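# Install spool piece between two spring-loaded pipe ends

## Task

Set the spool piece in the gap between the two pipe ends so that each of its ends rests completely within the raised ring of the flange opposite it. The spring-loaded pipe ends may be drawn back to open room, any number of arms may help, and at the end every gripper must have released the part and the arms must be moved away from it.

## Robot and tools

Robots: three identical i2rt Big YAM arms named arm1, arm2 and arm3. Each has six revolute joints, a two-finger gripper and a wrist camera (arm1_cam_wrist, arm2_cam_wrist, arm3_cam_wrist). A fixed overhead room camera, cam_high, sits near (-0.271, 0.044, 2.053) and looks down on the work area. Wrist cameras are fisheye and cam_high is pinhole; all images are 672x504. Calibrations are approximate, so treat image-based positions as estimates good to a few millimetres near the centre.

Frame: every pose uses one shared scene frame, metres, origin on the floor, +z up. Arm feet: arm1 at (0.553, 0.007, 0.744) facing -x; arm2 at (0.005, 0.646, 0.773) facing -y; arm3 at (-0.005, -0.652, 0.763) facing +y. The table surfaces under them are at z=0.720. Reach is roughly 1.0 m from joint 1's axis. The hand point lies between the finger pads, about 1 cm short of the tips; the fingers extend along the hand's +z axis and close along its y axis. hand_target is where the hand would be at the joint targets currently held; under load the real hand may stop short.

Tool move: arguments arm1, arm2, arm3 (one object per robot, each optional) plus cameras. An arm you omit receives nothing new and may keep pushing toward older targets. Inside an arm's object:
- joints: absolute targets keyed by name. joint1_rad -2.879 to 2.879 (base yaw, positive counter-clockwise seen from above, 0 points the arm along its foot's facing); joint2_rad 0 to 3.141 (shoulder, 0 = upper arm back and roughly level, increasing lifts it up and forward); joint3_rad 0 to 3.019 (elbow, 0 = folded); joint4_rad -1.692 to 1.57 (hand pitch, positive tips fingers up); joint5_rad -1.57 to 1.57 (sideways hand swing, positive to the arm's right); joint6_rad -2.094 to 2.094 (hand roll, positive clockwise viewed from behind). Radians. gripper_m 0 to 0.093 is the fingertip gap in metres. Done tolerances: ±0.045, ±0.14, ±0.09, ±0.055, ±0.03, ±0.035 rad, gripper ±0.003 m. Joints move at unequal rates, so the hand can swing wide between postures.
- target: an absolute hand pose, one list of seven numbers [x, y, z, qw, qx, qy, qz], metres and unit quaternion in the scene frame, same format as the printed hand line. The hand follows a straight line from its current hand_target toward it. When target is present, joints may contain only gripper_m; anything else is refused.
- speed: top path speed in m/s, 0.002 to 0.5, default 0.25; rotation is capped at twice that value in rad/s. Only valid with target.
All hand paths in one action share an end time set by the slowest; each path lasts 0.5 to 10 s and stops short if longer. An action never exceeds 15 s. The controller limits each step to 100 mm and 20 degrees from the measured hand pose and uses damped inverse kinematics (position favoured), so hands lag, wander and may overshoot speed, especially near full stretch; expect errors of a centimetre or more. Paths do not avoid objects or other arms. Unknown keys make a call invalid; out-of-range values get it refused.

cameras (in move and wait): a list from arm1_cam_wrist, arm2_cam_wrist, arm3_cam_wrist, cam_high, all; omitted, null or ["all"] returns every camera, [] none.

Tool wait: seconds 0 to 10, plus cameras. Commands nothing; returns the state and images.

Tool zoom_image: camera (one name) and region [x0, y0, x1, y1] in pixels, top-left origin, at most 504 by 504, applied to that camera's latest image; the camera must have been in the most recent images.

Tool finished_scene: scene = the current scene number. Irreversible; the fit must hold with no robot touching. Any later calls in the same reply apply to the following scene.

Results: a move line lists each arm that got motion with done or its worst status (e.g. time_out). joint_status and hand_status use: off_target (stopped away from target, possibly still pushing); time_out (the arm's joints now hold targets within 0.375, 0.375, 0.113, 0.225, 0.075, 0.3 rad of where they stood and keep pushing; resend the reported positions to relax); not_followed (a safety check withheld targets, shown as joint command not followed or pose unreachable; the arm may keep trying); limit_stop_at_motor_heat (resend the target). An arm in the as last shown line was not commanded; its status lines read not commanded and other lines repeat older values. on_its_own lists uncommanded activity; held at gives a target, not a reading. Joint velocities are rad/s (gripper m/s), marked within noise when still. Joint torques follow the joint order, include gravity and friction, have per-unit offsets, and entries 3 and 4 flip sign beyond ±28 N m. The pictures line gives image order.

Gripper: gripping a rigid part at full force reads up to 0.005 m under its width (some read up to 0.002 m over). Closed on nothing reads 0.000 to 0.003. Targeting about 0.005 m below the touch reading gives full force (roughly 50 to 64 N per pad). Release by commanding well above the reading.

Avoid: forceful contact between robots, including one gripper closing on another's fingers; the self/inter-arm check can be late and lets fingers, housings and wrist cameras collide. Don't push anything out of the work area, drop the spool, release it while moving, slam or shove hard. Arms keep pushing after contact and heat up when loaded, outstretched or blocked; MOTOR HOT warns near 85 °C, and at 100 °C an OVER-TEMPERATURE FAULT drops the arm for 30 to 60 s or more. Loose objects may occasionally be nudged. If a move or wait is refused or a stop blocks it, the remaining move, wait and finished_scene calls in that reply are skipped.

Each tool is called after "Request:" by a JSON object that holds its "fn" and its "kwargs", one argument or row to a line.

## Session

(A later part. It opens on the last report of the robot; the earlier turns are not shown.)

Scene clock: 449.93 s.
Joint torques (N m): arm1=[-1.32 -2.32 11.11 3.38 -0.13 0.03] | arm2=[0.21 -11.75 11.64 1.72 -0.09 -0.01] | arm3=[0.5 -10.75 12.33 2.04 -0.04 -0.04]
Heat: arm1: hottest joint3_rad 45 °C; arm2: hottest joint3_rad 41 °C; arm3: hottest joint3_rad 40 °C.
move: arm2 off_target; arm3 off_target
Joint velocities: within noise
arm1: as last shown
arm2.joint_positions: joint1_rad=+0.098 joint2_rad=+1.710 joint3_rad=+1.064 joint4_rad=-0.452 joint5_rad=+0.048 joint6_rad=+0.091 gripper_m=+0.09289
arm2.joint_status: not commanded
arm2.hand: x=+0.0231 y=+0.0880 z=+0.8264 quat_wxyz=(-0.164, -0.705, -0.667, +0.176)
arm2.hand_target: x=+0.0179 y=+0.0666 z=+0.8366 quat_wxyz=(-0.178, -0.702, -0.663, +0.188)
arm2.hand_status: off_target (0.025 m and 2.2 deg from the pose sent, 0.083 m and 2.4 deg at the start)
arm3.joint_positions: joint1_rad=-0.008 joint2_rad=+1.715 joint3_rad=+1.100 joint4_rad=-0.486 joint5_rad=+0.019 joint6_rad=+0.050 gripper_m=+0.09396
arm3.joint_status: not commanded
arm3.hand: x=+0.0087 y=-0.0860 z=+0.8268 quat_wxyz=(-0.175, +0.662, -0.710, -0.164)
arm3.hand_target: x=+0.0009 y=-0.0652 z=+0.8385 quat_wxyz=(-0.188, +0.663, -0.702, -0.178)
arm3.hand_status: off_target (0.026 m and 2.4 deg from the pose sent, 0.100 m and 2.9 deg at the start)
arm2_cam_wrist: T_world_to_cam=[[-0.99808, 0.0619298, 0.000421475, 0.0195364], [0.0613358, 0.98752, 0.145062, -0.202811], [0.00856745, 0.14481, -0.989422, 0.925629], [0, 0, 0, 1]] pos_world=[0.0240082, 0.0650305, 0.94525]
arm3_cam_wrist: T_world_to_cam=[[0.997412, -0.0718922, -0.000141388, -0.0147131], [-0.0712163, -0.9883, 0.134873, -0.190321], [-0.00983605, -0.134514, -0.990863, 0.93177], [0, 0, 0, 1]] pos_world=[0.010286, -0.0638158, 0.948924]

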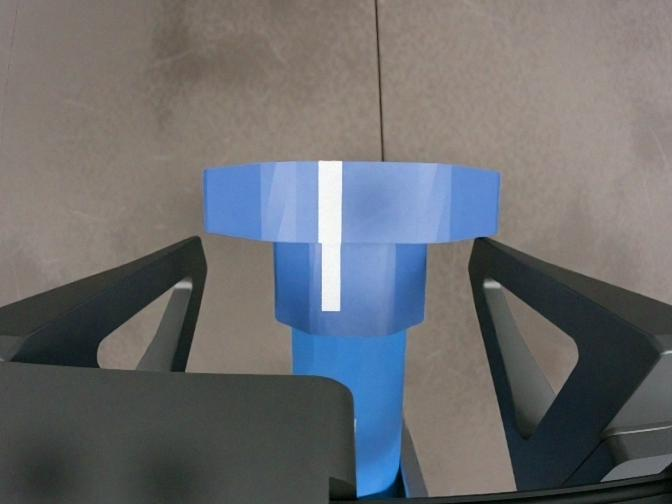

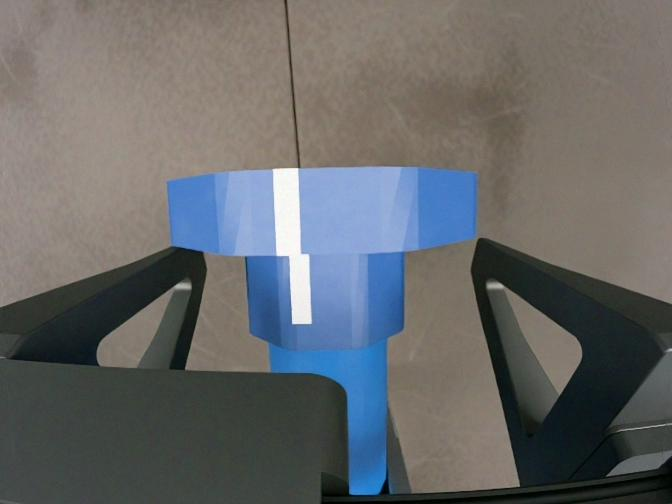

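Request:
{"fn": "move", "kwargs": {
  "arm2": {"joints": {"gripper_m": 0.025}},
  "arm3": {"target": [-0.003, -0.064, 0.838, 0.1881, -0.6633, 0.7021, 0.1777], "speed": 0.1, "joints": {"gripper_m": 0.025}},
  "cameras": ["arm2_cam_wrist", "arm3_cam_wrist"]
}}

Scene clock: 454.17 s.
Joint torques (N m): arm1=[-1.32 -2.37 11.14 3.38 -0.12 0.02] | arm2=[0.67 -11.75 11.62 1.72 -0.18 0] | arm3=[0.56 -10.29 12.45 2.02 0.32 0.05]
Heat: arm1: hottest joint3_rad 44 °C; arm2: hottest joint3_rad 42 °C; arm3: hottest joint3_rad 40 °C.
move: arm2 off_target; arm3 off_target
Joint velocities: within noise
arm1: as last shown
arm2.joint_positions: joint1_rad=+0.092 joint2_rad=+1.711 joint3_rad=+1.064 joint4_rad=-0.452 joint5_rad=+0.051 joint6_rad=+0.090 gripper_m=+0.04982
arm2.joint_status: gripper_m off_target (ended at +0.04984, target +0.02500)
arm2.hand: x=+0.0197 y=+0.0879 z=+0.8263 quat_wxyz=(-0.163, -0.706, -0.666, +0.177)
arm2.hand_target: x=+0.0177 y=+0.0666 z=+0.8365 quat_wxyz=(-0.178, -0.702, -0.663, +0.188)
arm2.hand_status: not commanded
arm3.joint_positions: joint1_rad=+0.000 joint2_rad=+1.716 joint3_rad=+1.100 joint4_rad=-0.485 joint5_rad=+0.016 joint6_rad=+0.050 gripper_m=+0.04865
arm3.joint_status: gripper_m off_target (ended at +0.04868, target +0.02500)
arm3.hand: x=+0.0032 y=-0.0856 z=+0.8266 quat_wxyz=(-0.174, +0.665, -0.707, -0.166)
arm3.hand_target: x=-0.0031 y=-0.0652 z=+0.8384 quat_wxyz=(-0.188, +0.663, -0.702, -0.178)
arm3.hand_status: off_target (0.025 m and 2.2 deg from the pose sent, 0.027 m and 2.4 deg at the start)
arm2_cam_wrist: T_world_to_cam=[[-0.997733, 0.0672297, 0.00292176, 0.0136189], [0.0669407, 0.987134, 0.145208, -0.202805], [0.00687814, 0.145075, -0.989397, 0.925448], [0, 0, 0, 1]] pos_world=[0.0207985, 0.0650206, 0.945045]
arm3_cam_wrist: T_world_to_cam=[[0.998094, -0.0616507, -0.00280377, -0.00613184], [-0.060717, -0.989084, 0.134261, -0.189887], [-0.0110505, -0.133835, -0.990942, 0.931584], [0, 0, 0, 1]] pos_world=[0.00488524, -0.0635132, 0.948623]

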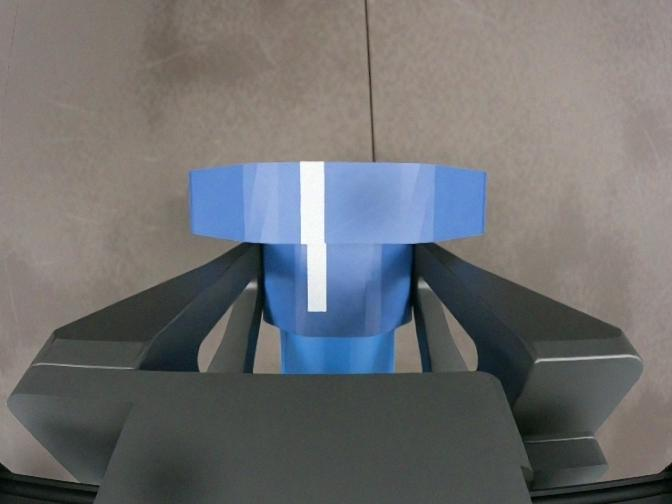

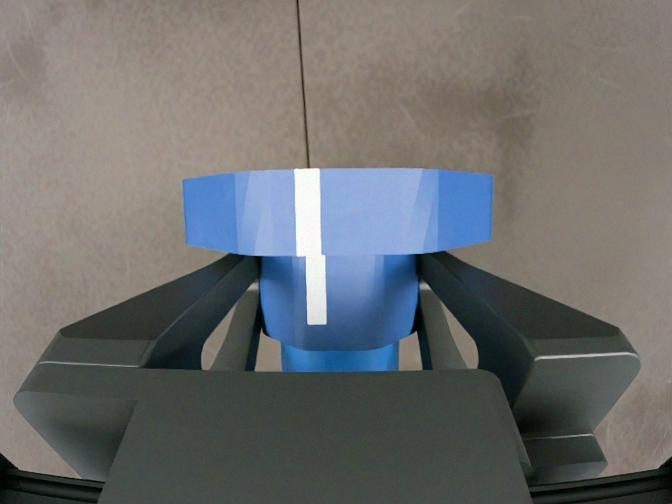

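Request:
{"fn": "move", "kwargs": {
  "arm2": {"target": [0.021, 0.12, 0.836, 0.1777, 0.7022, 0.6633, -0.1881], "speed": 0.06},
  "arm3": {"target": [-0.006, -0.118, 0.838, 0.1881, -0.6633, 0.7021, 0.1777], "speed": 0.06},
  "cameras": []
}}

Request:
{"fn": "move", "kwargs": {
  "arm2": {"target": [0.0235, 0.163, 0.838, 0.1777, 0.7022, 0.6633, -0.1881], "speed": 0.06},
  "arm3": {"target": [-0.0085, -0.161, 0.84, 0.1881, -0.6633, 0.7021, 0.1777], "speed": 0.06}
}}

Request:
{"fn": "zoom_image", "kwargs": {
  "camera": "cam_high",
  "region": [110, 220, 530, 330]
}}

Scene clock: 463.17 s.
Joint torques (N m): arm1=[-1.32 -2.32 11.12 3.37 -0.13 0.03] | arm2=[1.44 -16.56 4.77 0.25 0 0.09] | arm3=[0.21 -14.56 5.65 0.8 0.25 0.06]
Heat: arm1: hottest joint3_rad 44 °C; arm2: hottest joint3_rad 42 °C; arm3: hottest joint3_rad 40 °C.
move: arm2 off_target; arm3 off_target
Joint velocities: within noise
arm1: as last shown
arm2.joint_positions: joint1_rad=+0.093 joint2_rad=+1.666 joint3_rad=+0.986 joint4_rad=-0.367 joint5_rad=+0.052 joint6_rad=+0.090 gripper_m=+0.04982
arm2.joint_status: not commanded
arm2.hand: x=+0.0194 y=+0.1012 z=+0.8270 quat_wxyz=(-0.181, -0.702, -0.661, +0.193)
arm2.hand_target: x=+0.0209 y=+0.1190 z=+0.8350 quat_wxyz=(-0.178, -0.702, -0.663, +0.188)
arm2.hand_status: off_target (0.021 m and 0.8 deg from the pose sent, 0.033 m and 2.2 deg at the start)
arm3.joint_positions: joint1_rad=+0.005 joint2_rad=+1.670 joint3_rad=+1.022 joint4_rad=-0.406 joint5_rad=+0.019 joint6_rad=+0.050 gripper_m=+0.04865
arm3.joint_status: not commanded
arm3.hand: x=+0.0013 y=-0.0996 z=+0.8271 quat_wxyz=(-0.190, +0.662, -0.702, -0.181)
arm3.hand_target: x=-0.0056 y=-0.1170 z=+0.8368 quat_wxyz=(-0.188, +0.663, -0.702, -0.178)
arm3.hand_status: off_target (0.023 m and 0.5 deg from the pose sent, 0.036 m and 2.2 deg at the start)

Scene clock: 464.47 s.
Joint torques (N m): arm1=[-1.26 -2.32 11.12 3.38 -0.13 0.03] | arm2=[1.9 -19.43 1.59 -1.54 0.08 0.16] | arm3=[1.14 -17.49 2.15 -0.69 0.26 0.11]
Heat: arm1: hottest joint3_rad 44 °C; arm2: hottest joint3_rad 42 °C; arm3: hottest joint3_rad 40 °C.
move: arm2 off_target; arm3 off_target
Joint velocities: within noise
arm1: as last shown
arm2.joint_positions: joint1_rad=+0.097 joint2_rad=+1.623 joint3_rad=+0.909 joint4_rad=-0.292 joint5_rad=+0.055 joint6_rad=+0.090 gripper_m=+0.04982
arm2.joint_status: not commanded
arm2.hand: x=+0.0203 y=+0.1167 z=+0.8263 quat_wxyz=(-0.196, -0.697, -0.658, +0.207)
arm2.hand_target: x=+0.0229 y=+0.1582 z=+0.8333 quat_wxyz=(-0.178, -0.702, -0.663, +0.189)
arm2.hand_status: off_target (0.048 m and 3.2 deg from the pose sent, 0.063 m and 0.8 deg at the start)
arm3.joint_positions: joint1_rad=+0.006 joint2_rad=+1.628 joint3_rad=+0.948 joint4_rad=-0.334 joint5_rad=+0.023 joint6_rad=+0.050 gripper_m=+0.04865
arm3.joint_status: not commanded
arm3.hand: x=+0.0009 y=-0.1143 z=+0.8264 quat_wxyz=(-0.205, +0.658, -0.698, -0.194)
arm3.hand_target: x=-0.0072 y=-0.1559 z=+0.8350 quat_wxyz=(-0.188, +0.663, -0.702, -0.178)
arm3.hand_status: off_target (0.050 m and 2.8 deg from the pose sent, 0.064 m and 0.5 deg at the start)
pictures: arm1_cam_wrist, arm2_cam_wrist, arm3_cam_wrist, cam_high
arm1_cam_wrist: T_world_to_cam=[[-0.564771, 0.0426836, 0.824143, -0.669557], [0.524354, 0.789719, 0.31843, -0.429234], [-0.637249, 0.611983, -0.468391, 0.687994], [0, 0, 0, 1]] pos_world=[0.285348, -0.0534872, 1.01074]
arm2_cam_wrist: T_world_to_cam=[[-0.997918, 0.0644086, -0.00338769, 0.0179074], [0.0641411, 0.996546, 0.0527388, -0.155852], [0.00677283, 0.0524117, -0.998603, 0.939852], [0, 0, 0, 1]] pos_world=[0.0215012, 0.104901, 0.946819]
arm3_cam_wrist: T_world_to_cam=[[0.998275, -0.0587139, -0.000745686, -0.00700321], [-0.058611, -0.997133, 0.0478603, -0.147821], [-0.00355361, -0.047734, -0.998854, 0.943952], [0, 0, 0, 1]] pos_world=[0.00168163, -0.10275, 0.94994]

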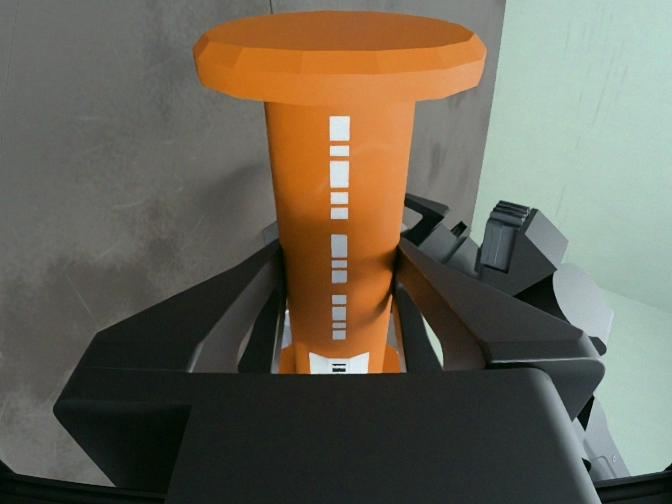

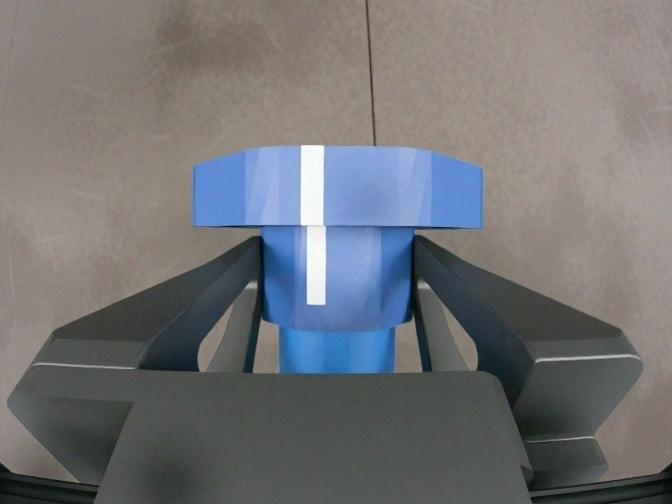

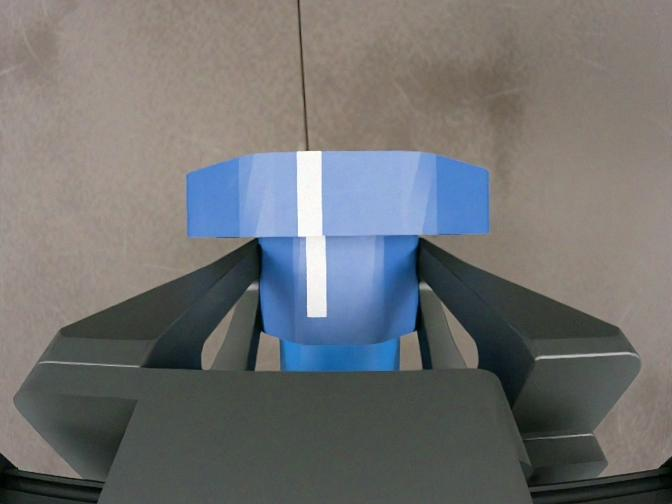

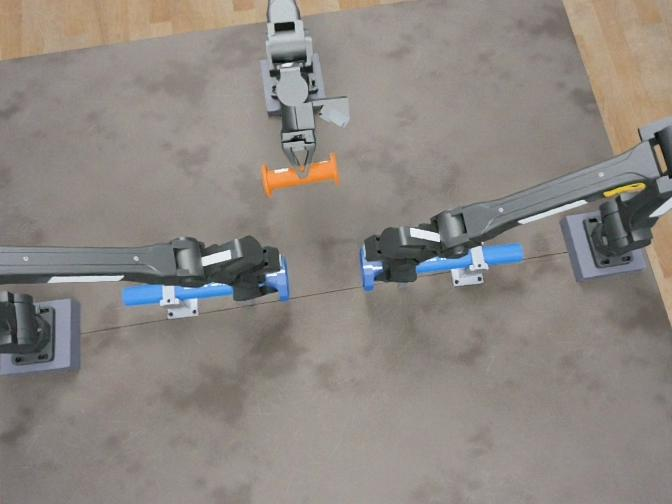

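Scaled by 1.200 (camera's finer frame: 960x720).

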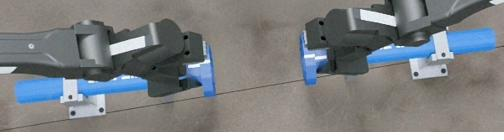

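Request:
{"fn": "move", "kwargs": {
  "arm1": {"target": [0.14, 0.012, 0.84, -0.3634, 0.6295, 0.5947, -0.3434], "speed": 0.15}
}}

Request:
{"fn": "zoom_image", "kwargs": {
  "camera": "cam_high",
  "region": [230, 190, 430, 320]
}}

Scene clock: 482.13 s.
Joint torques (N m): arm1=[-0.09 -4.66 7.84 3.41 0.09 0.32] | arm2=[1.9 -19.43 1.62 -1.52 0.08 0.16] | arm3=[1.67 -17.67 2.26 -0.61 0.25 0.12]
Heat: arm1: hottest joint3_rad 44 °C; arm2: hottest joint3_rad 39 °C; arm3: hottest joint3_rad 37 °C.
move: arm1 off_target
Joint velocities: within noise
arm1.joint_positions: joint1_rad=+0.027 joint2_rad=+1.215 joint3_rad=+0.331 joint4_rad=+0.303 joint5_rad=+0.059 joint6_rad=-1.547 gripper_m=+0.03524
arm1.joint_status: not commanded
arm1.hand: x=+0.1522 y=+0.0146 z=+0.8242 quat_wxyz=(-0.349, +0.637, +0.607, -0.324)
arm1.hand_target: x=+0.1406 y=+0.0119 z=+0.8402 quat_wxyz=(-0.363, +0.630, +0.595, -0.344)
arm1.hand_status: off_target (0.020 m and 3.2 deg from the pose sent, 0.134 m and 4.2 deg at the start)
arm2: as last shown
arm2.joint_positions: joint1_rad=+0.097 joint2_rad=+1.623 joint3_rad=+0.909 joint4_rad=-0.292 joint5_rad=+0.055 joint6_rad=+0.091 gripper_m=+0.04982
arm2.hand_target: x=+0.0229 y=+0.1582 z=+0.8333 quat_wxyz=(-0.178, -0.702, -0.663, +0.188)
arm3.joint_positions: joint1_rad=+0.006 joint2_rad=+1.628 joint3_rad=+0.948 joint4_rad=-0.333 joint5_rad=+0.023 joint6_rad=+0.050 gripper_m=+0.04865
arm3.joint_status: not commanded
arm3.hand: x=+0.0009 y=-0.1143 z=+0.8263 quat_wxyz=(-0.205, +0.658, -0.698, -0.194)
arm3.hand_target: x=-0.0072 y=-0.1560 z=+0.8349 quat_wxyz=(-0.188, +0.663, -0.702, -0.178)
arm3.hand_status: not commanded
pictures: arm1_cam_wrist, arm2_cam_wrist, arm3_cam_wrist, cam_high
arm1_cam_wrist: T_world_to_cam=[[-0.551159, 0.0213635, 0.834127, -0.602397], [0.526097, 0.784825, 0.327524, -0.35631], [-0.647647, 0.619349, -0.443803, 0.580282], [0, 0, 0, 1]] pos_world=[0.231255, -0.0668865, 0.876707]
arm2_cam_wrist: T_world_to_cam=[[-0.997897, 0.0647172, -0.0035719, 0.0180492], [0.0644395, 0.996526, 0.0527511, -0.155867], [0.0069734, 0.05241, -0.998601, 0.939847], [0, 0, 0, 1]] pos_world=[0.0215013, 0.1049, 0.946819]
arm3_cam_wrist: T_world_to_cam=[[0.998275, -0.0587139, -0.000745686, -0.00700916], [-0.058611, -0.997133, 0.0478603, -0.147916], [-0.00355361, -0.047734, -0.998854, 0.943848], [0, 0, 0, 1]] pos_world=[0.00168163, -0.10285, 0.94984]

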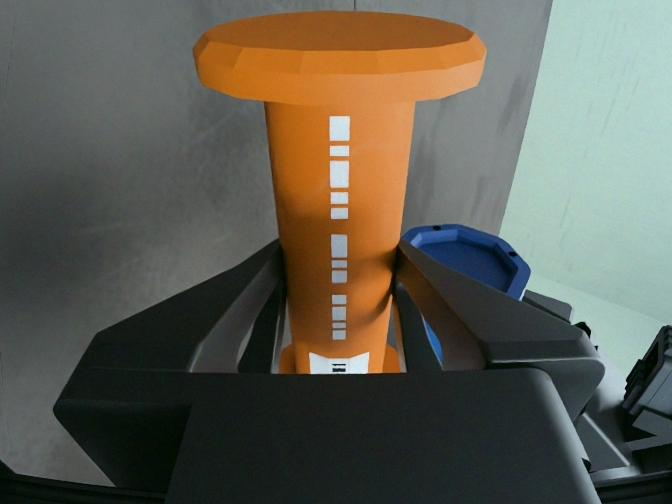

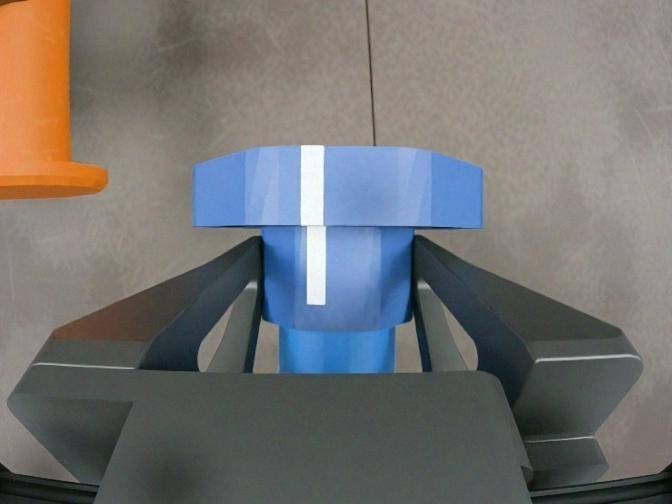

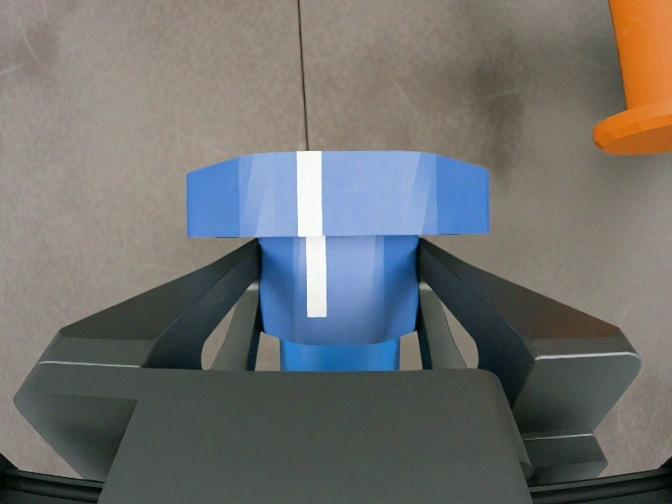

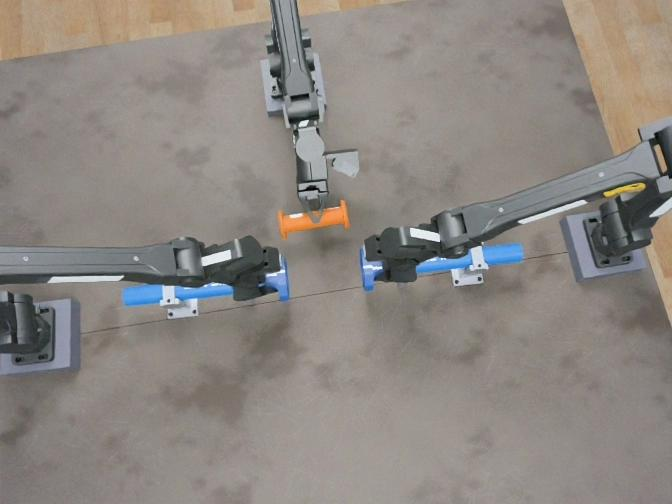

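Scaled by 2.520 (camera's finer frame: 960x720).

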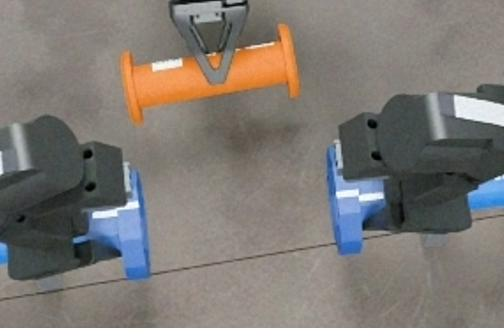

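Request:
{"fn": "zoom_image", "kwargs": {
  "camera": "arm1_cam_wrist",
  "region": [390, 210, 550, 330]
}}

Request:
{"fn": "zoom_image", "kwargs": {
  "camera": "cam_high",
  "region": [260, 190, 380, 310]
}}

Scaled by 3.150 (camera's finer frame: 960x720).

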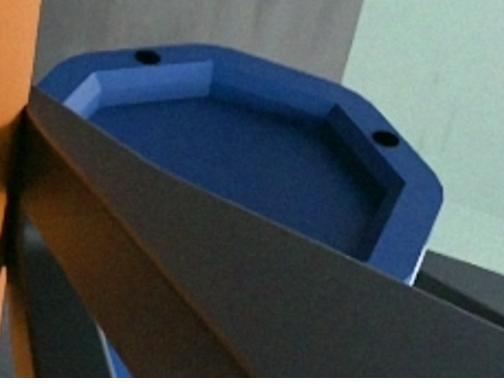

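Scaled by 4.200 (camera's finer frame: 960x720).

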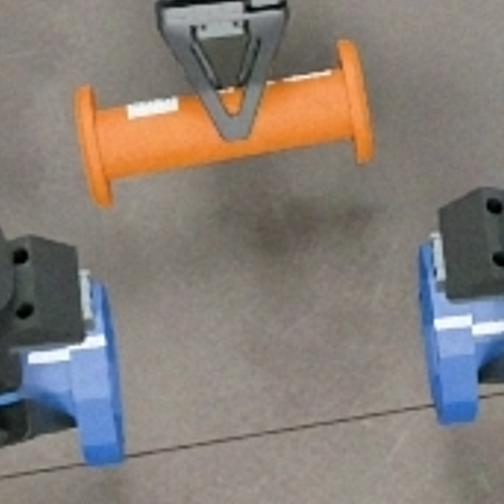

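Request:
{"fn": "move", "kwargs": {
  "arm1": {"target": [0.056, 0.0105, 0.853, -0.3679, 0.6373, 0.5865, -0.3386], "speed": 0.08}
}}

Request:
{"fn": "zoom_image", "kwargs": {
  "camera": "cam_high",
  "region": [260, 190, 380, 310]
}}

Request:
{"fn": "zoom_image", "kwargs": {
  "camera": "arm1_cam_wrist",
  "region": [390, 0, 590, 140]
}}

Scene clock: 594.43 s.
Joint torques (N m): arm1=[-0.09 -7.47 10.81 2.1 0.11 0.32] | arm2=[1.85 -19.37 1.59 -1.52 0.08 0.16] | arm3=[0.97 -18.37 2.21 -0.94 0.2 0.12]
Heat: arm1: hottest joint3_rad 42 °C; arm2: hottest joint2_rad 39 °C; arm3: hottest joint2_rad 36 °C.
move: arm1 off_target
Joint velocities: within noise
arm1.joint_positions: joint1_rad=+0.039 joint2_rad=+1.412 joint3_rad=+0.514 joint4_rad=+0.303 joint5_rad=+0.092 joint6_rad=-1.528 gripper_m=+0.03524
arm1.joint_status: not commanded
arm1.hand: x=+0.0829 y=+0.0141 z=+0.8247 quat_wxyz=(-0.351, +0.646, +0.601, -0.315)
arm1.hand_target: x=+0.0583 y=+0.0104 z=+0.8539 quat_wxyz=(-0.368, +0.637, +0.587, -0.339)
arm1.hand_status: off_target (0.039 m and 3.9 deg from the pose sent, 0.100 m and 3.6 deg at the start)
arm2, arm3: as last shown
pictures: arm1_cam_wrist, arm2_cam_wrist, arm3_cam_wrist, cam_high
arm1_cam_wrist: T_world_to_cam=[[-0.560322, 0.0337591, 0.827587, -0.634903], [0.542398, 0.770084, 0.33582, -0.327618], [-0.625975, 0.637048, -0.449806, 0.538829], [0, 0, 0, 1]] pos_world=[0.159243, -0.0695328, 0.877827]
arm2_cam_wrist: T_world_to_cam=[[-0.997897, 0.0647172, -0.0035719, 0.0180492], [0.0644395, 0.996526, 0.0527511, -0.155867], [0.0069734, 0.05241, -0.998601, 0.939847], [0, 0, 0, 1]] pos_world=[0.0215013, 0.1049, 0.946819]
arm3_cam_wrist: T_world_to_cam=[[0.998275, -0.0587139, -0.000745686, -0.00700916], [-0.058611, -0.997133, 0.0478603, -0.147916], [-0.00355361, -0.047734, -0.998854, 0.943848], [0, 0, 0, 1]] pos_world=[0.00168163, -0.10285, 0.94984]

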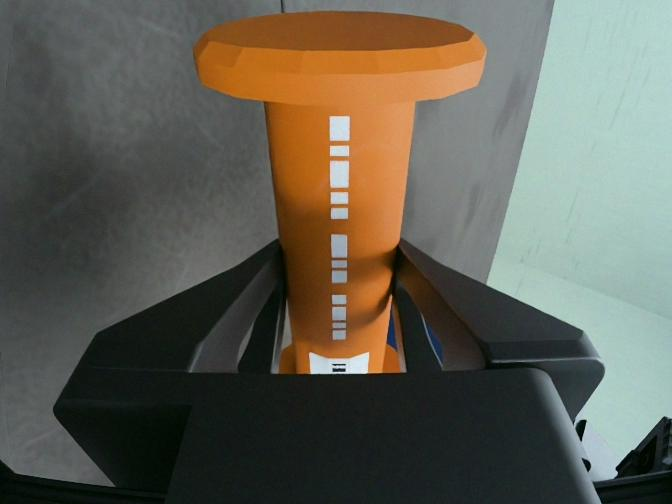

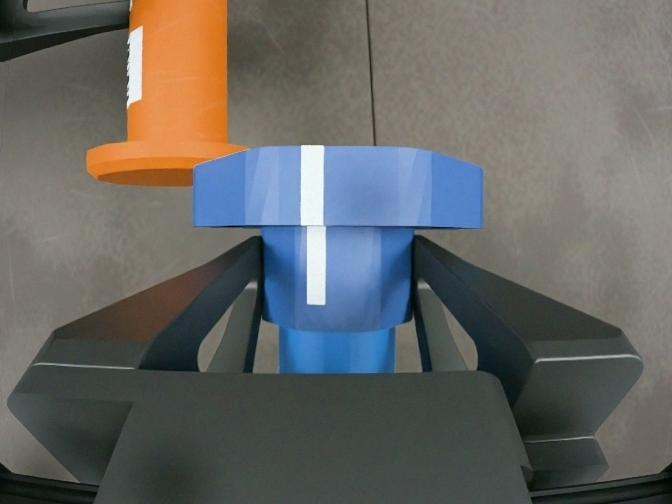

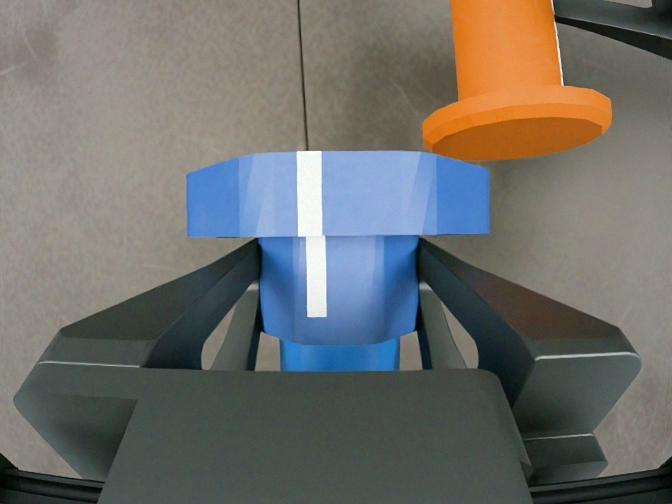

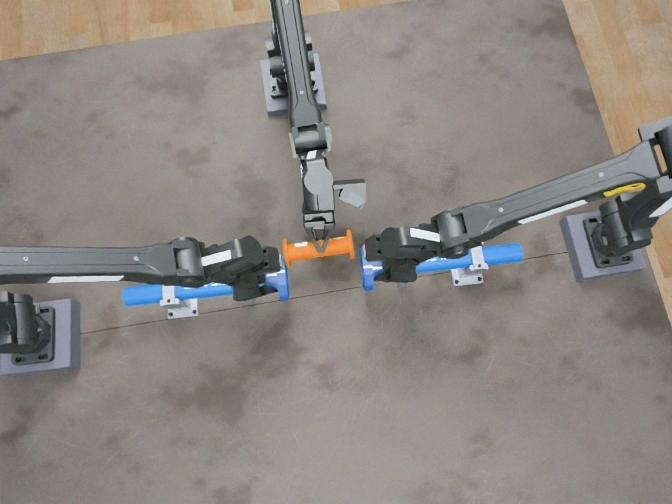

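Scaled by 4.200 (camera's finer frame: 960x720).

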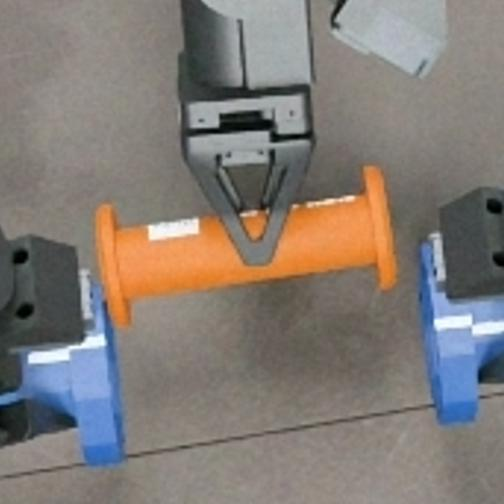

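Scaled by 2.520 (camera's finer frame: 960x720).

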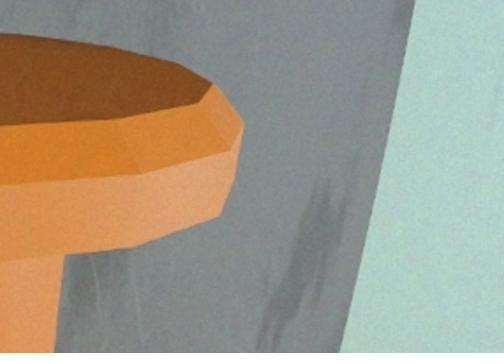

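Request:
{"fn": "move", "kwargs": {
  "arm1": {"target":[0.035,0.006,0.863,-0.3679,0.6373,0.5865,-0.3386],"speed":0.06},
  "cameras": ["arm2_cam_wrist","arm3_cam_wrist","cam_high"]
}}

Request:
{"fn": "zoom_image", "kwargs": {
  "camera": "cam_high",
  "region": [260, 190, 380, 310]
}}

Scene clock: 626.53 s.
Joint torques (N m): arm1=[-0.09 -8.23 11.19 2 0.11 0.32] | arm2=[1.85 -19.43 1.59 -1.51 0.08 0.16] | arm3=[0.91 -17.14 2.21 -0.96 0.21 0.17]
Heat: arm1: hottest joint3_rad 42 °C; arm2: hottest joint2_rad 39 °C; arm3: hottest joint2_rad 36 °C.
move: arm1 off_target
Joint velocities: within noise
arm1.joint_positions: joint1_rad=+0.050 joint2_rad=+1.439 joint3_rad=+0.577 joint4_rad=+0.267 joint5_rad=+0.101 joint6_rad=-1.522 gripper_m=+0.03524
arm1.joint_status: not commanded
arm1.hand: x=+0.0618 y=+0.0098 z=+0.8332 quat_wxyz=(-0.351, +0.646, +0.601, -0.315)
arm1.hand_target: x=+0.0374 y=+0.0059 z=+0.8638 quat_wxyz=(-0.368, +0.637, +0.587, -0.339)
arm1.hand_status: off_target (0.040 m and 3.9 deg from the pose sent, 0.062 m and 3.9 deg at the start)
arm2, arm3: as last shown
arm2_cam_wrist: T_world_to_cam=[[-0.997897, 0.0647172, -0.0035719, 0.0180492], [0.0644395, 0.996526, 0.0527511, -0.155867], [0.0069734, 0.05241, -0.998601, 0.939847], [0, 0, 0, 1]] pos_world=[0.0215013, 0.1049, 0.946819]
arm3_cam_wrist: T_world_to_cam=[[0.998275, -0.0587139, -0.000745686, -0.00700916], [-0.058611, -0.997133, 0.0478603, -0.147916], [-0.00355361, -0.047734, -0.998854, 0.943848], [0, 0, 0, 1]] pos_world=[0.00168163, -0.10285, 0.94984]

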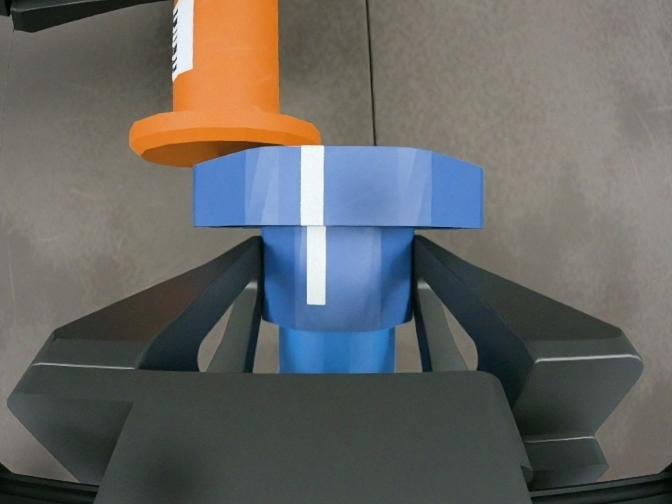

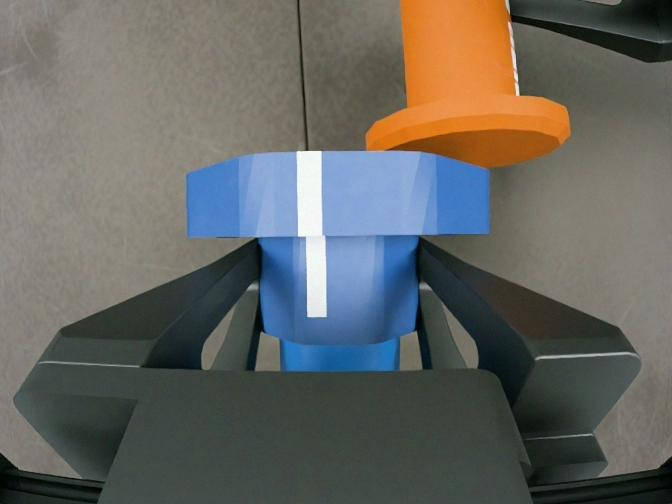

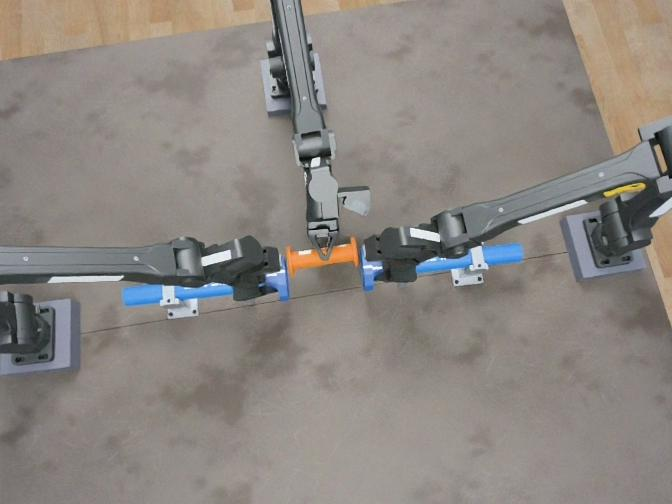

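Scaled by 4.200 (camera's finer frame: 960x720).

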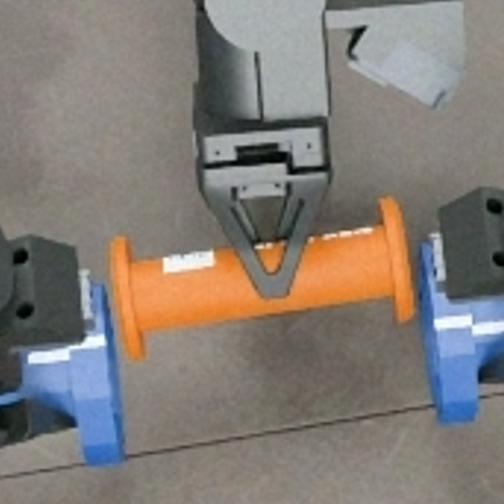

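Request:
{"fn": "zoom_image", "kwargs": {
  "camera": "arm2_cam_wrist",
  "region": [110, 70, 350, 250]
}}

Request:
{"fn": "zoom_image", "kwargs": {
  "camera": "arm3_cam_wrist",
  "region": [340, 70, 580, 250]
}}

Scaled by 2.100 (camera's finer frame: 960x720).

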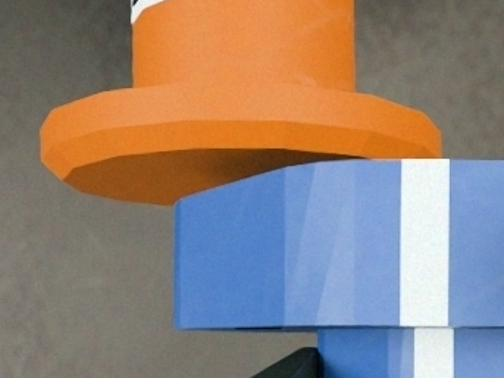

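Scaled by 2.100 (camera's finer frame: 960x720).

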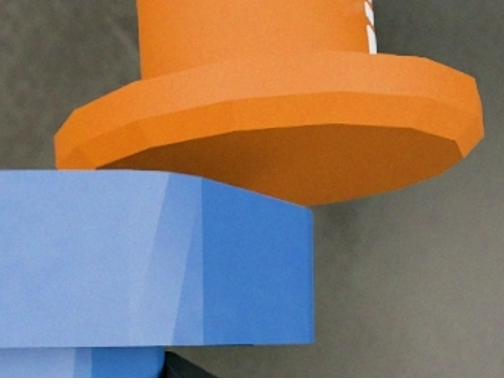

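Request:
{"fn": "wait", "kwargs": {
  "seconds": 0,
  "cameras": ["arm1_cam_wrist"]
}}

Scene clock: 653.93 s.
Joint torques (N m): arm1=[-0.09 -8.18 11.18 1.99 0.11 0.32] | arm2=[1.85 -19.43 1.59 -1.51 0.08 0.16] | arm3=[0.97 -17.49 2 -0.98 0.15 0.1]
Heat: arm1: hottest joint3_rad 46 °C; arm2: hottest joint2_rad 39 °C; arm3: hottest joint2_rad 37 °C.
Joint velocities: within noise
arm1.joint_positions: joint1_rad=+0.050 joint2_rad=+1.439 joint3_rad=+0.577 joint4_rad=+0.267 joint5_rad=+0.101 joint6_rad=-1.522 gripper_m=+0.03524
arm1.joint_status: not commanded
arm1.hand: x=+0.0618 y=+0.0098 z=+0.8332 quat_wxyz=(-0.351, +0.646, +0.601, -0.315)
arm1.hand_target: x=+0.0374 y=+0.0059 z=+0.8638 quat_wxyz=(-0.368, +0.637, +0.586, -0.339)
arm1.hand_status: off_target (0.040 m and 3.9 deg from the pose sent, 0.062 m and 3.9 deg at the start)
arm2.joint_positions: joint1_rad=+0.097 joint2_rad=+1.623 joint3_rad=+0.909 joint4_rad=-0.292 joint5_rad=+0.055 joint6_rad=+0.091 gripper_m=+0.04982
arm2.joint_status: not commanded
arm2.hand: x=+0.0203 y=+0.1167 z=+0.8263 quat_wxyz=(-0.196, -0.697, -0.658, +0.207)
arm2.hand_target: x=+0.0229 y=+0.1582 z=+0.8333 quat_wxyz=(-0.178, -0.702, -0.663, +0.188)
arm2.hand_status: not commanded
arm3.joint_positions: joint1_rad=+0.006 joint2_rad=+1.628 joint3_rad=+0.948 joint4_rad=-0.333 joint5_rad=+0.023 joint6_rad=+0.050 gripper_m=+0.04865
arm3.joint_status: not commanded
arm3.hand: x=+0.0009 y=-0.1143 z=+0.8263 quat_wxyz=(-0.205, +0.658, -0.698, -0.194)
arm3.hand_target: x=-0.0072 y=-0.1560 z=+0.8349 quat_wxyz=(-0.188, +0.663, -0.702, -0.178)
arm3.hand_status: not commanded
arm1_cam_wrist: T_world_to_cam=[[-0.560162, 0.0332266, 0.827716, -0.653794], [0.542224, 0.770111, 0.336039, -0.315963], [-0.626268, 0.637044, -0.449403, 0.531803], [0, 0, 0, 1]] pos_world=[0.138143, -0.0737324, 0.886326]

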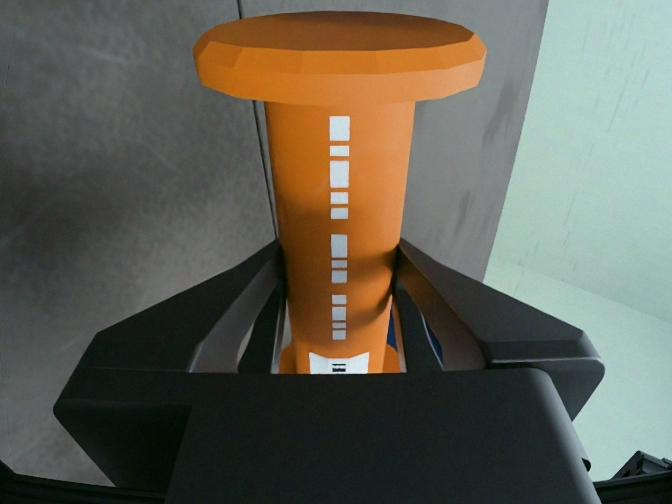

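Request:
{"fn": "move", "kwargs": {
  "arm1": {"target":[0.008,0.006,0.872,-0.3679,0.6373,0.5865,-0.3386],"speed":0.06},
  "cameras": ["arm2_cam_wrist","arm3_cam_wrist","cam_high"]
}}

Request:
{"fn": "zoom_image", "kwargs": {
  "camera": "cam_high",
  "region": [260, 190, 380, 310]
}}

Scene clock: 690.60 s.
Joint torques (N m): arm1=[-0.32 -9.11 11.55 1.98 0.04 0.3] | arm2=[1.85 -19.43 1.61 -1.54 0.08 0.16] | arm3=[1.14 -17.38 2.32 -0.94 0.2 0.14]
Heat: arm1: hottest joint3_rad 49 °C; arm2: hottest joint2_rad 40 °C; arm3: hottest joint2_rad 37 °C.
move: arm1 off_target
Joint velocities: within noise
arm1.joint_positions: joint1_rad=+0.050 joint2_rad=+1.484 joint3_rad=+0.656 joint4_rad=+0.230 joint5_rad=+0.101 joint6_rad=-1.522 gripper_m=+0.03524
arm1.joint_status: not commanded
arm1.hand: x=+0.0352 y=+0.0090 z=+0.8403 quat_wxyz=(-0.350, +0.646, +0.601, -0.314)
arm1.hand_target: x=+0.0106 y=+0.0059 z=+0.8729 quat_wxyz=(-0.368, +0.637, +0.587, -0.339)
arm1.hand_status: off_target (0.042 m and 4.0 deg from the pose sent, 0.066 m and 3.9 deg at the start)
arm2, arm3: as last shown
arm2_cam_wrist: T_world_to_cam=[[-0.997897, 0.0647172, -0.0035719, 0.0180492], [0.0644395, 0.996526, 0.0527511, -0.155867], [0.0069734, 0.05241, -0.998601, 0.939847], [0, 0, 0, 1]] pos_world=[0.0215013, 0.1049, 0.946819]
arm3_cam_wrist: T_world_to_cam=[[0.998275, -0.0587139, -0.000745686, -0.00700916], [-0.058611, -0.997133, 0.0478603, -0.147916], [-0.00355361, -0.047734, -0.998854, 0.943848], [0, 0, 0, 1]] pos_world=[0.00168163, -0.10285, 0.94984]

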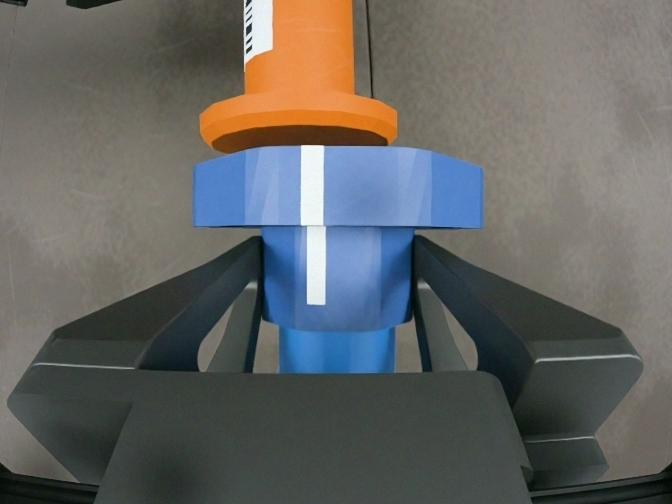

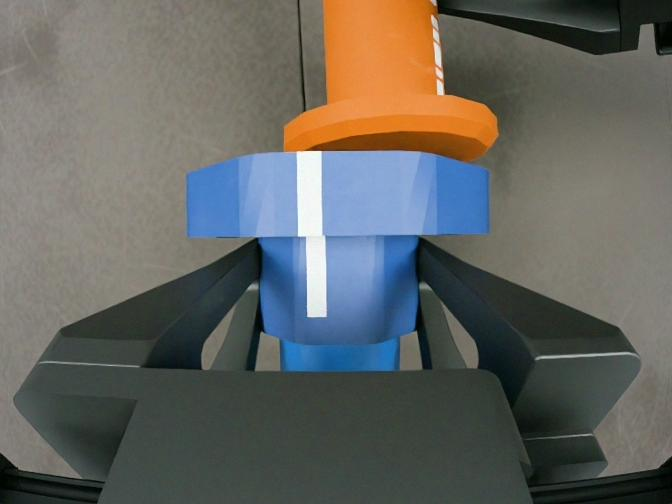

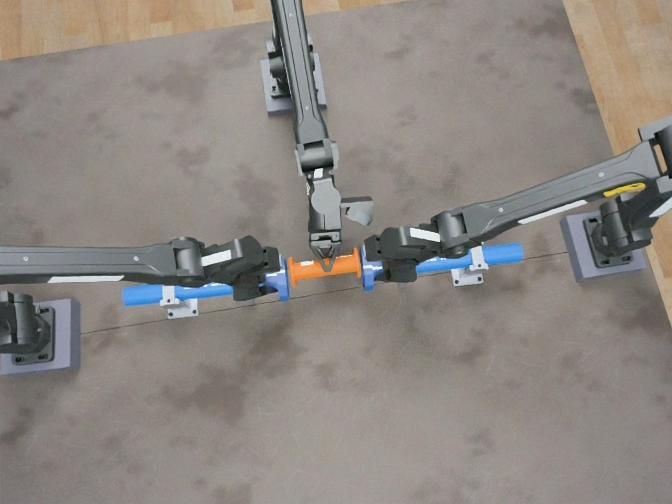

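Scaled by 4.200 (camera's finer frame: 960x720).

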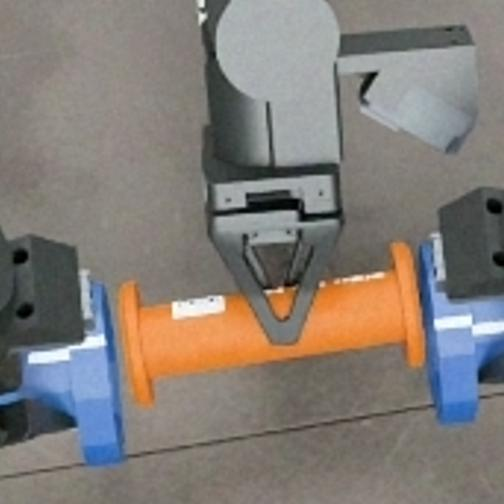

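Request:
{"fn": "move", "kwargs": {
  "arm1": {"target":[-0.007,0.005,0.873,-0.3709,0.6424,0.5809,-0.3354],"speed":0.06},
  "cameras": ["arm2_cam_wrist","arm3_cam_wrist","cam_high"]
}}

Request:
{"fn": "zoom_image", "kwargs": {
  "camera": "cam_high",
  "region": [260, 190, 380, 310]
}}

Scene clock: 705.83 s.
Joint torques (N m): arm1=[-0.09 -9.52 11.69 1.98 0.12 0.32] | arm2=[1.79 -19.43 1.61 -1.5 0.08 0.16] | arm3=[0.97 -17.73 2.45 -1.06 0.22 0.16]
Heat: arm1: hottest joint3_rad 49 °C; arm2: hottest joint2_rad 40 °C; arm3: hottest joint2_rad 37 °C.
move: arm1 off_target
Joint velocities: within noise
arm1.joint_positions: joint1_rad=+0.054 joint2_rad=+1.518 joint3_rad=+0.698 joint4_rad=+0.220 joint5_rad=+0.120 joint6_rad=-1.511 gripper_m=+0.03524
arm1.joint_status: not commanded
arm1.hand: x=+0.0206 y=+0.0096 z=+0.8407 quat_wxyz=(-0.353, +0.651, +0.596, -0.310)
arm1.hand_target: x=-0.0043 y=+0.0051 z=+0.8738 quat_wxyz=(-0.371, +0.642, +0.581, -0.336)
arm1.hand_status: off_target (0.043 m and 4.1 deg from the pose sent, 0.053 m and 4.1 deg at the start)
arm2, arm3: as last shown
arm2_cam_wrist: T_world_to_cam=[[-0.997897, 0.0647172, -0.0035719, 0.0180492], [0.0644395, 0.996526, 0.0527511, -0.155867], [0.0069734, 0.05241, -0.998601, 0.939847], [0, 0, 0, 1]] pos_world=[0.0215013, 0.1049, 0.946819]
arm3_cam_wrist: T_world_to_cam=[[0.998275, -0.0587139, -0.000745686, -0.00700916], [-0.058611, -0.997133, 0.0478603, -0.147916], [-0.00355361, -0.047734, -0.998854, 0.943848], [0, 0, 0, 1]] pos_world=[0.00168163, -0.10285, 0.94984]

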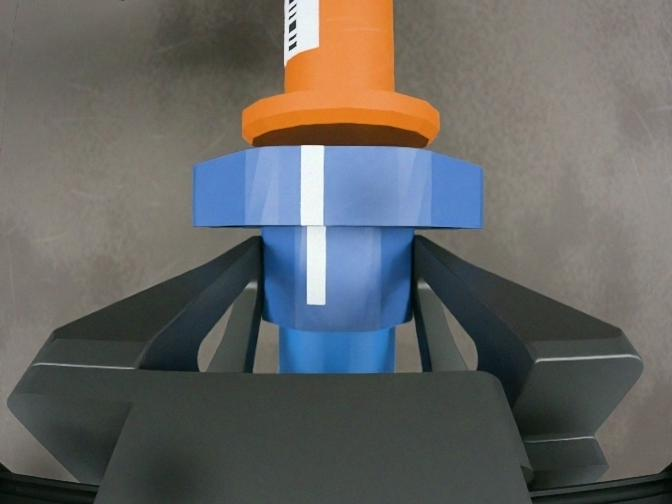

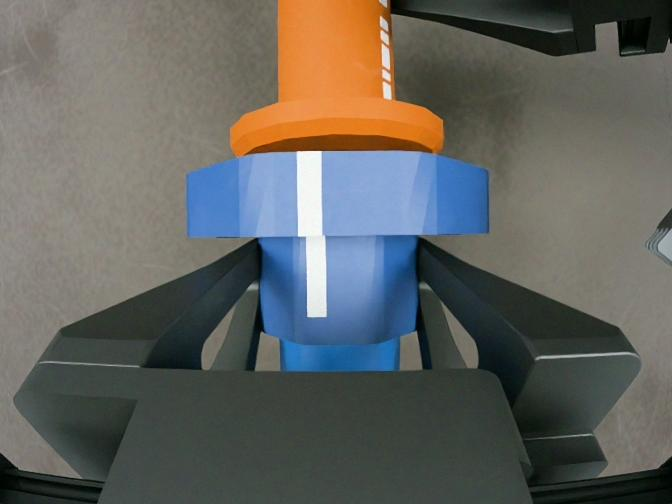

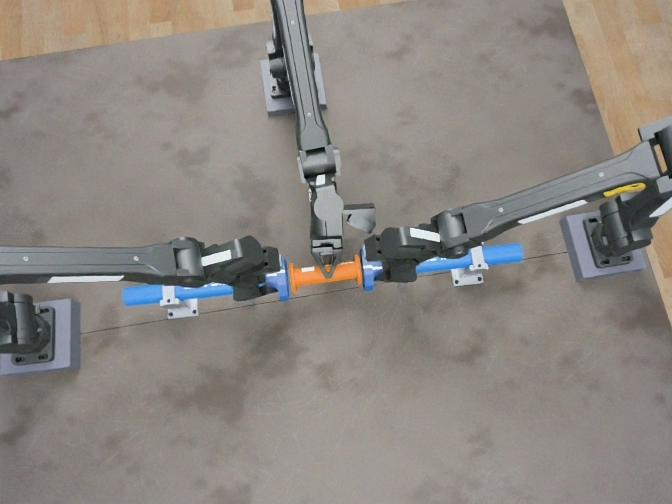

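Scaled by 4.200 (camera's finer frame: 960x720).

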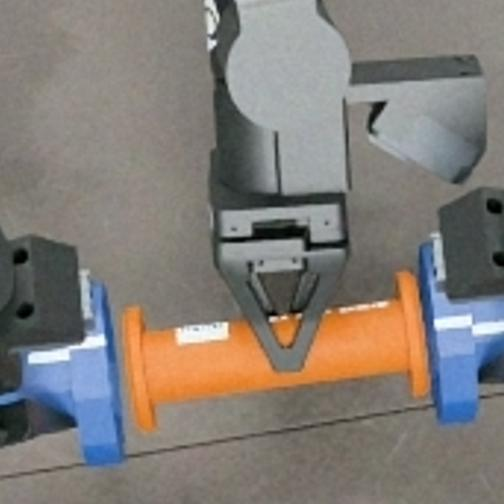

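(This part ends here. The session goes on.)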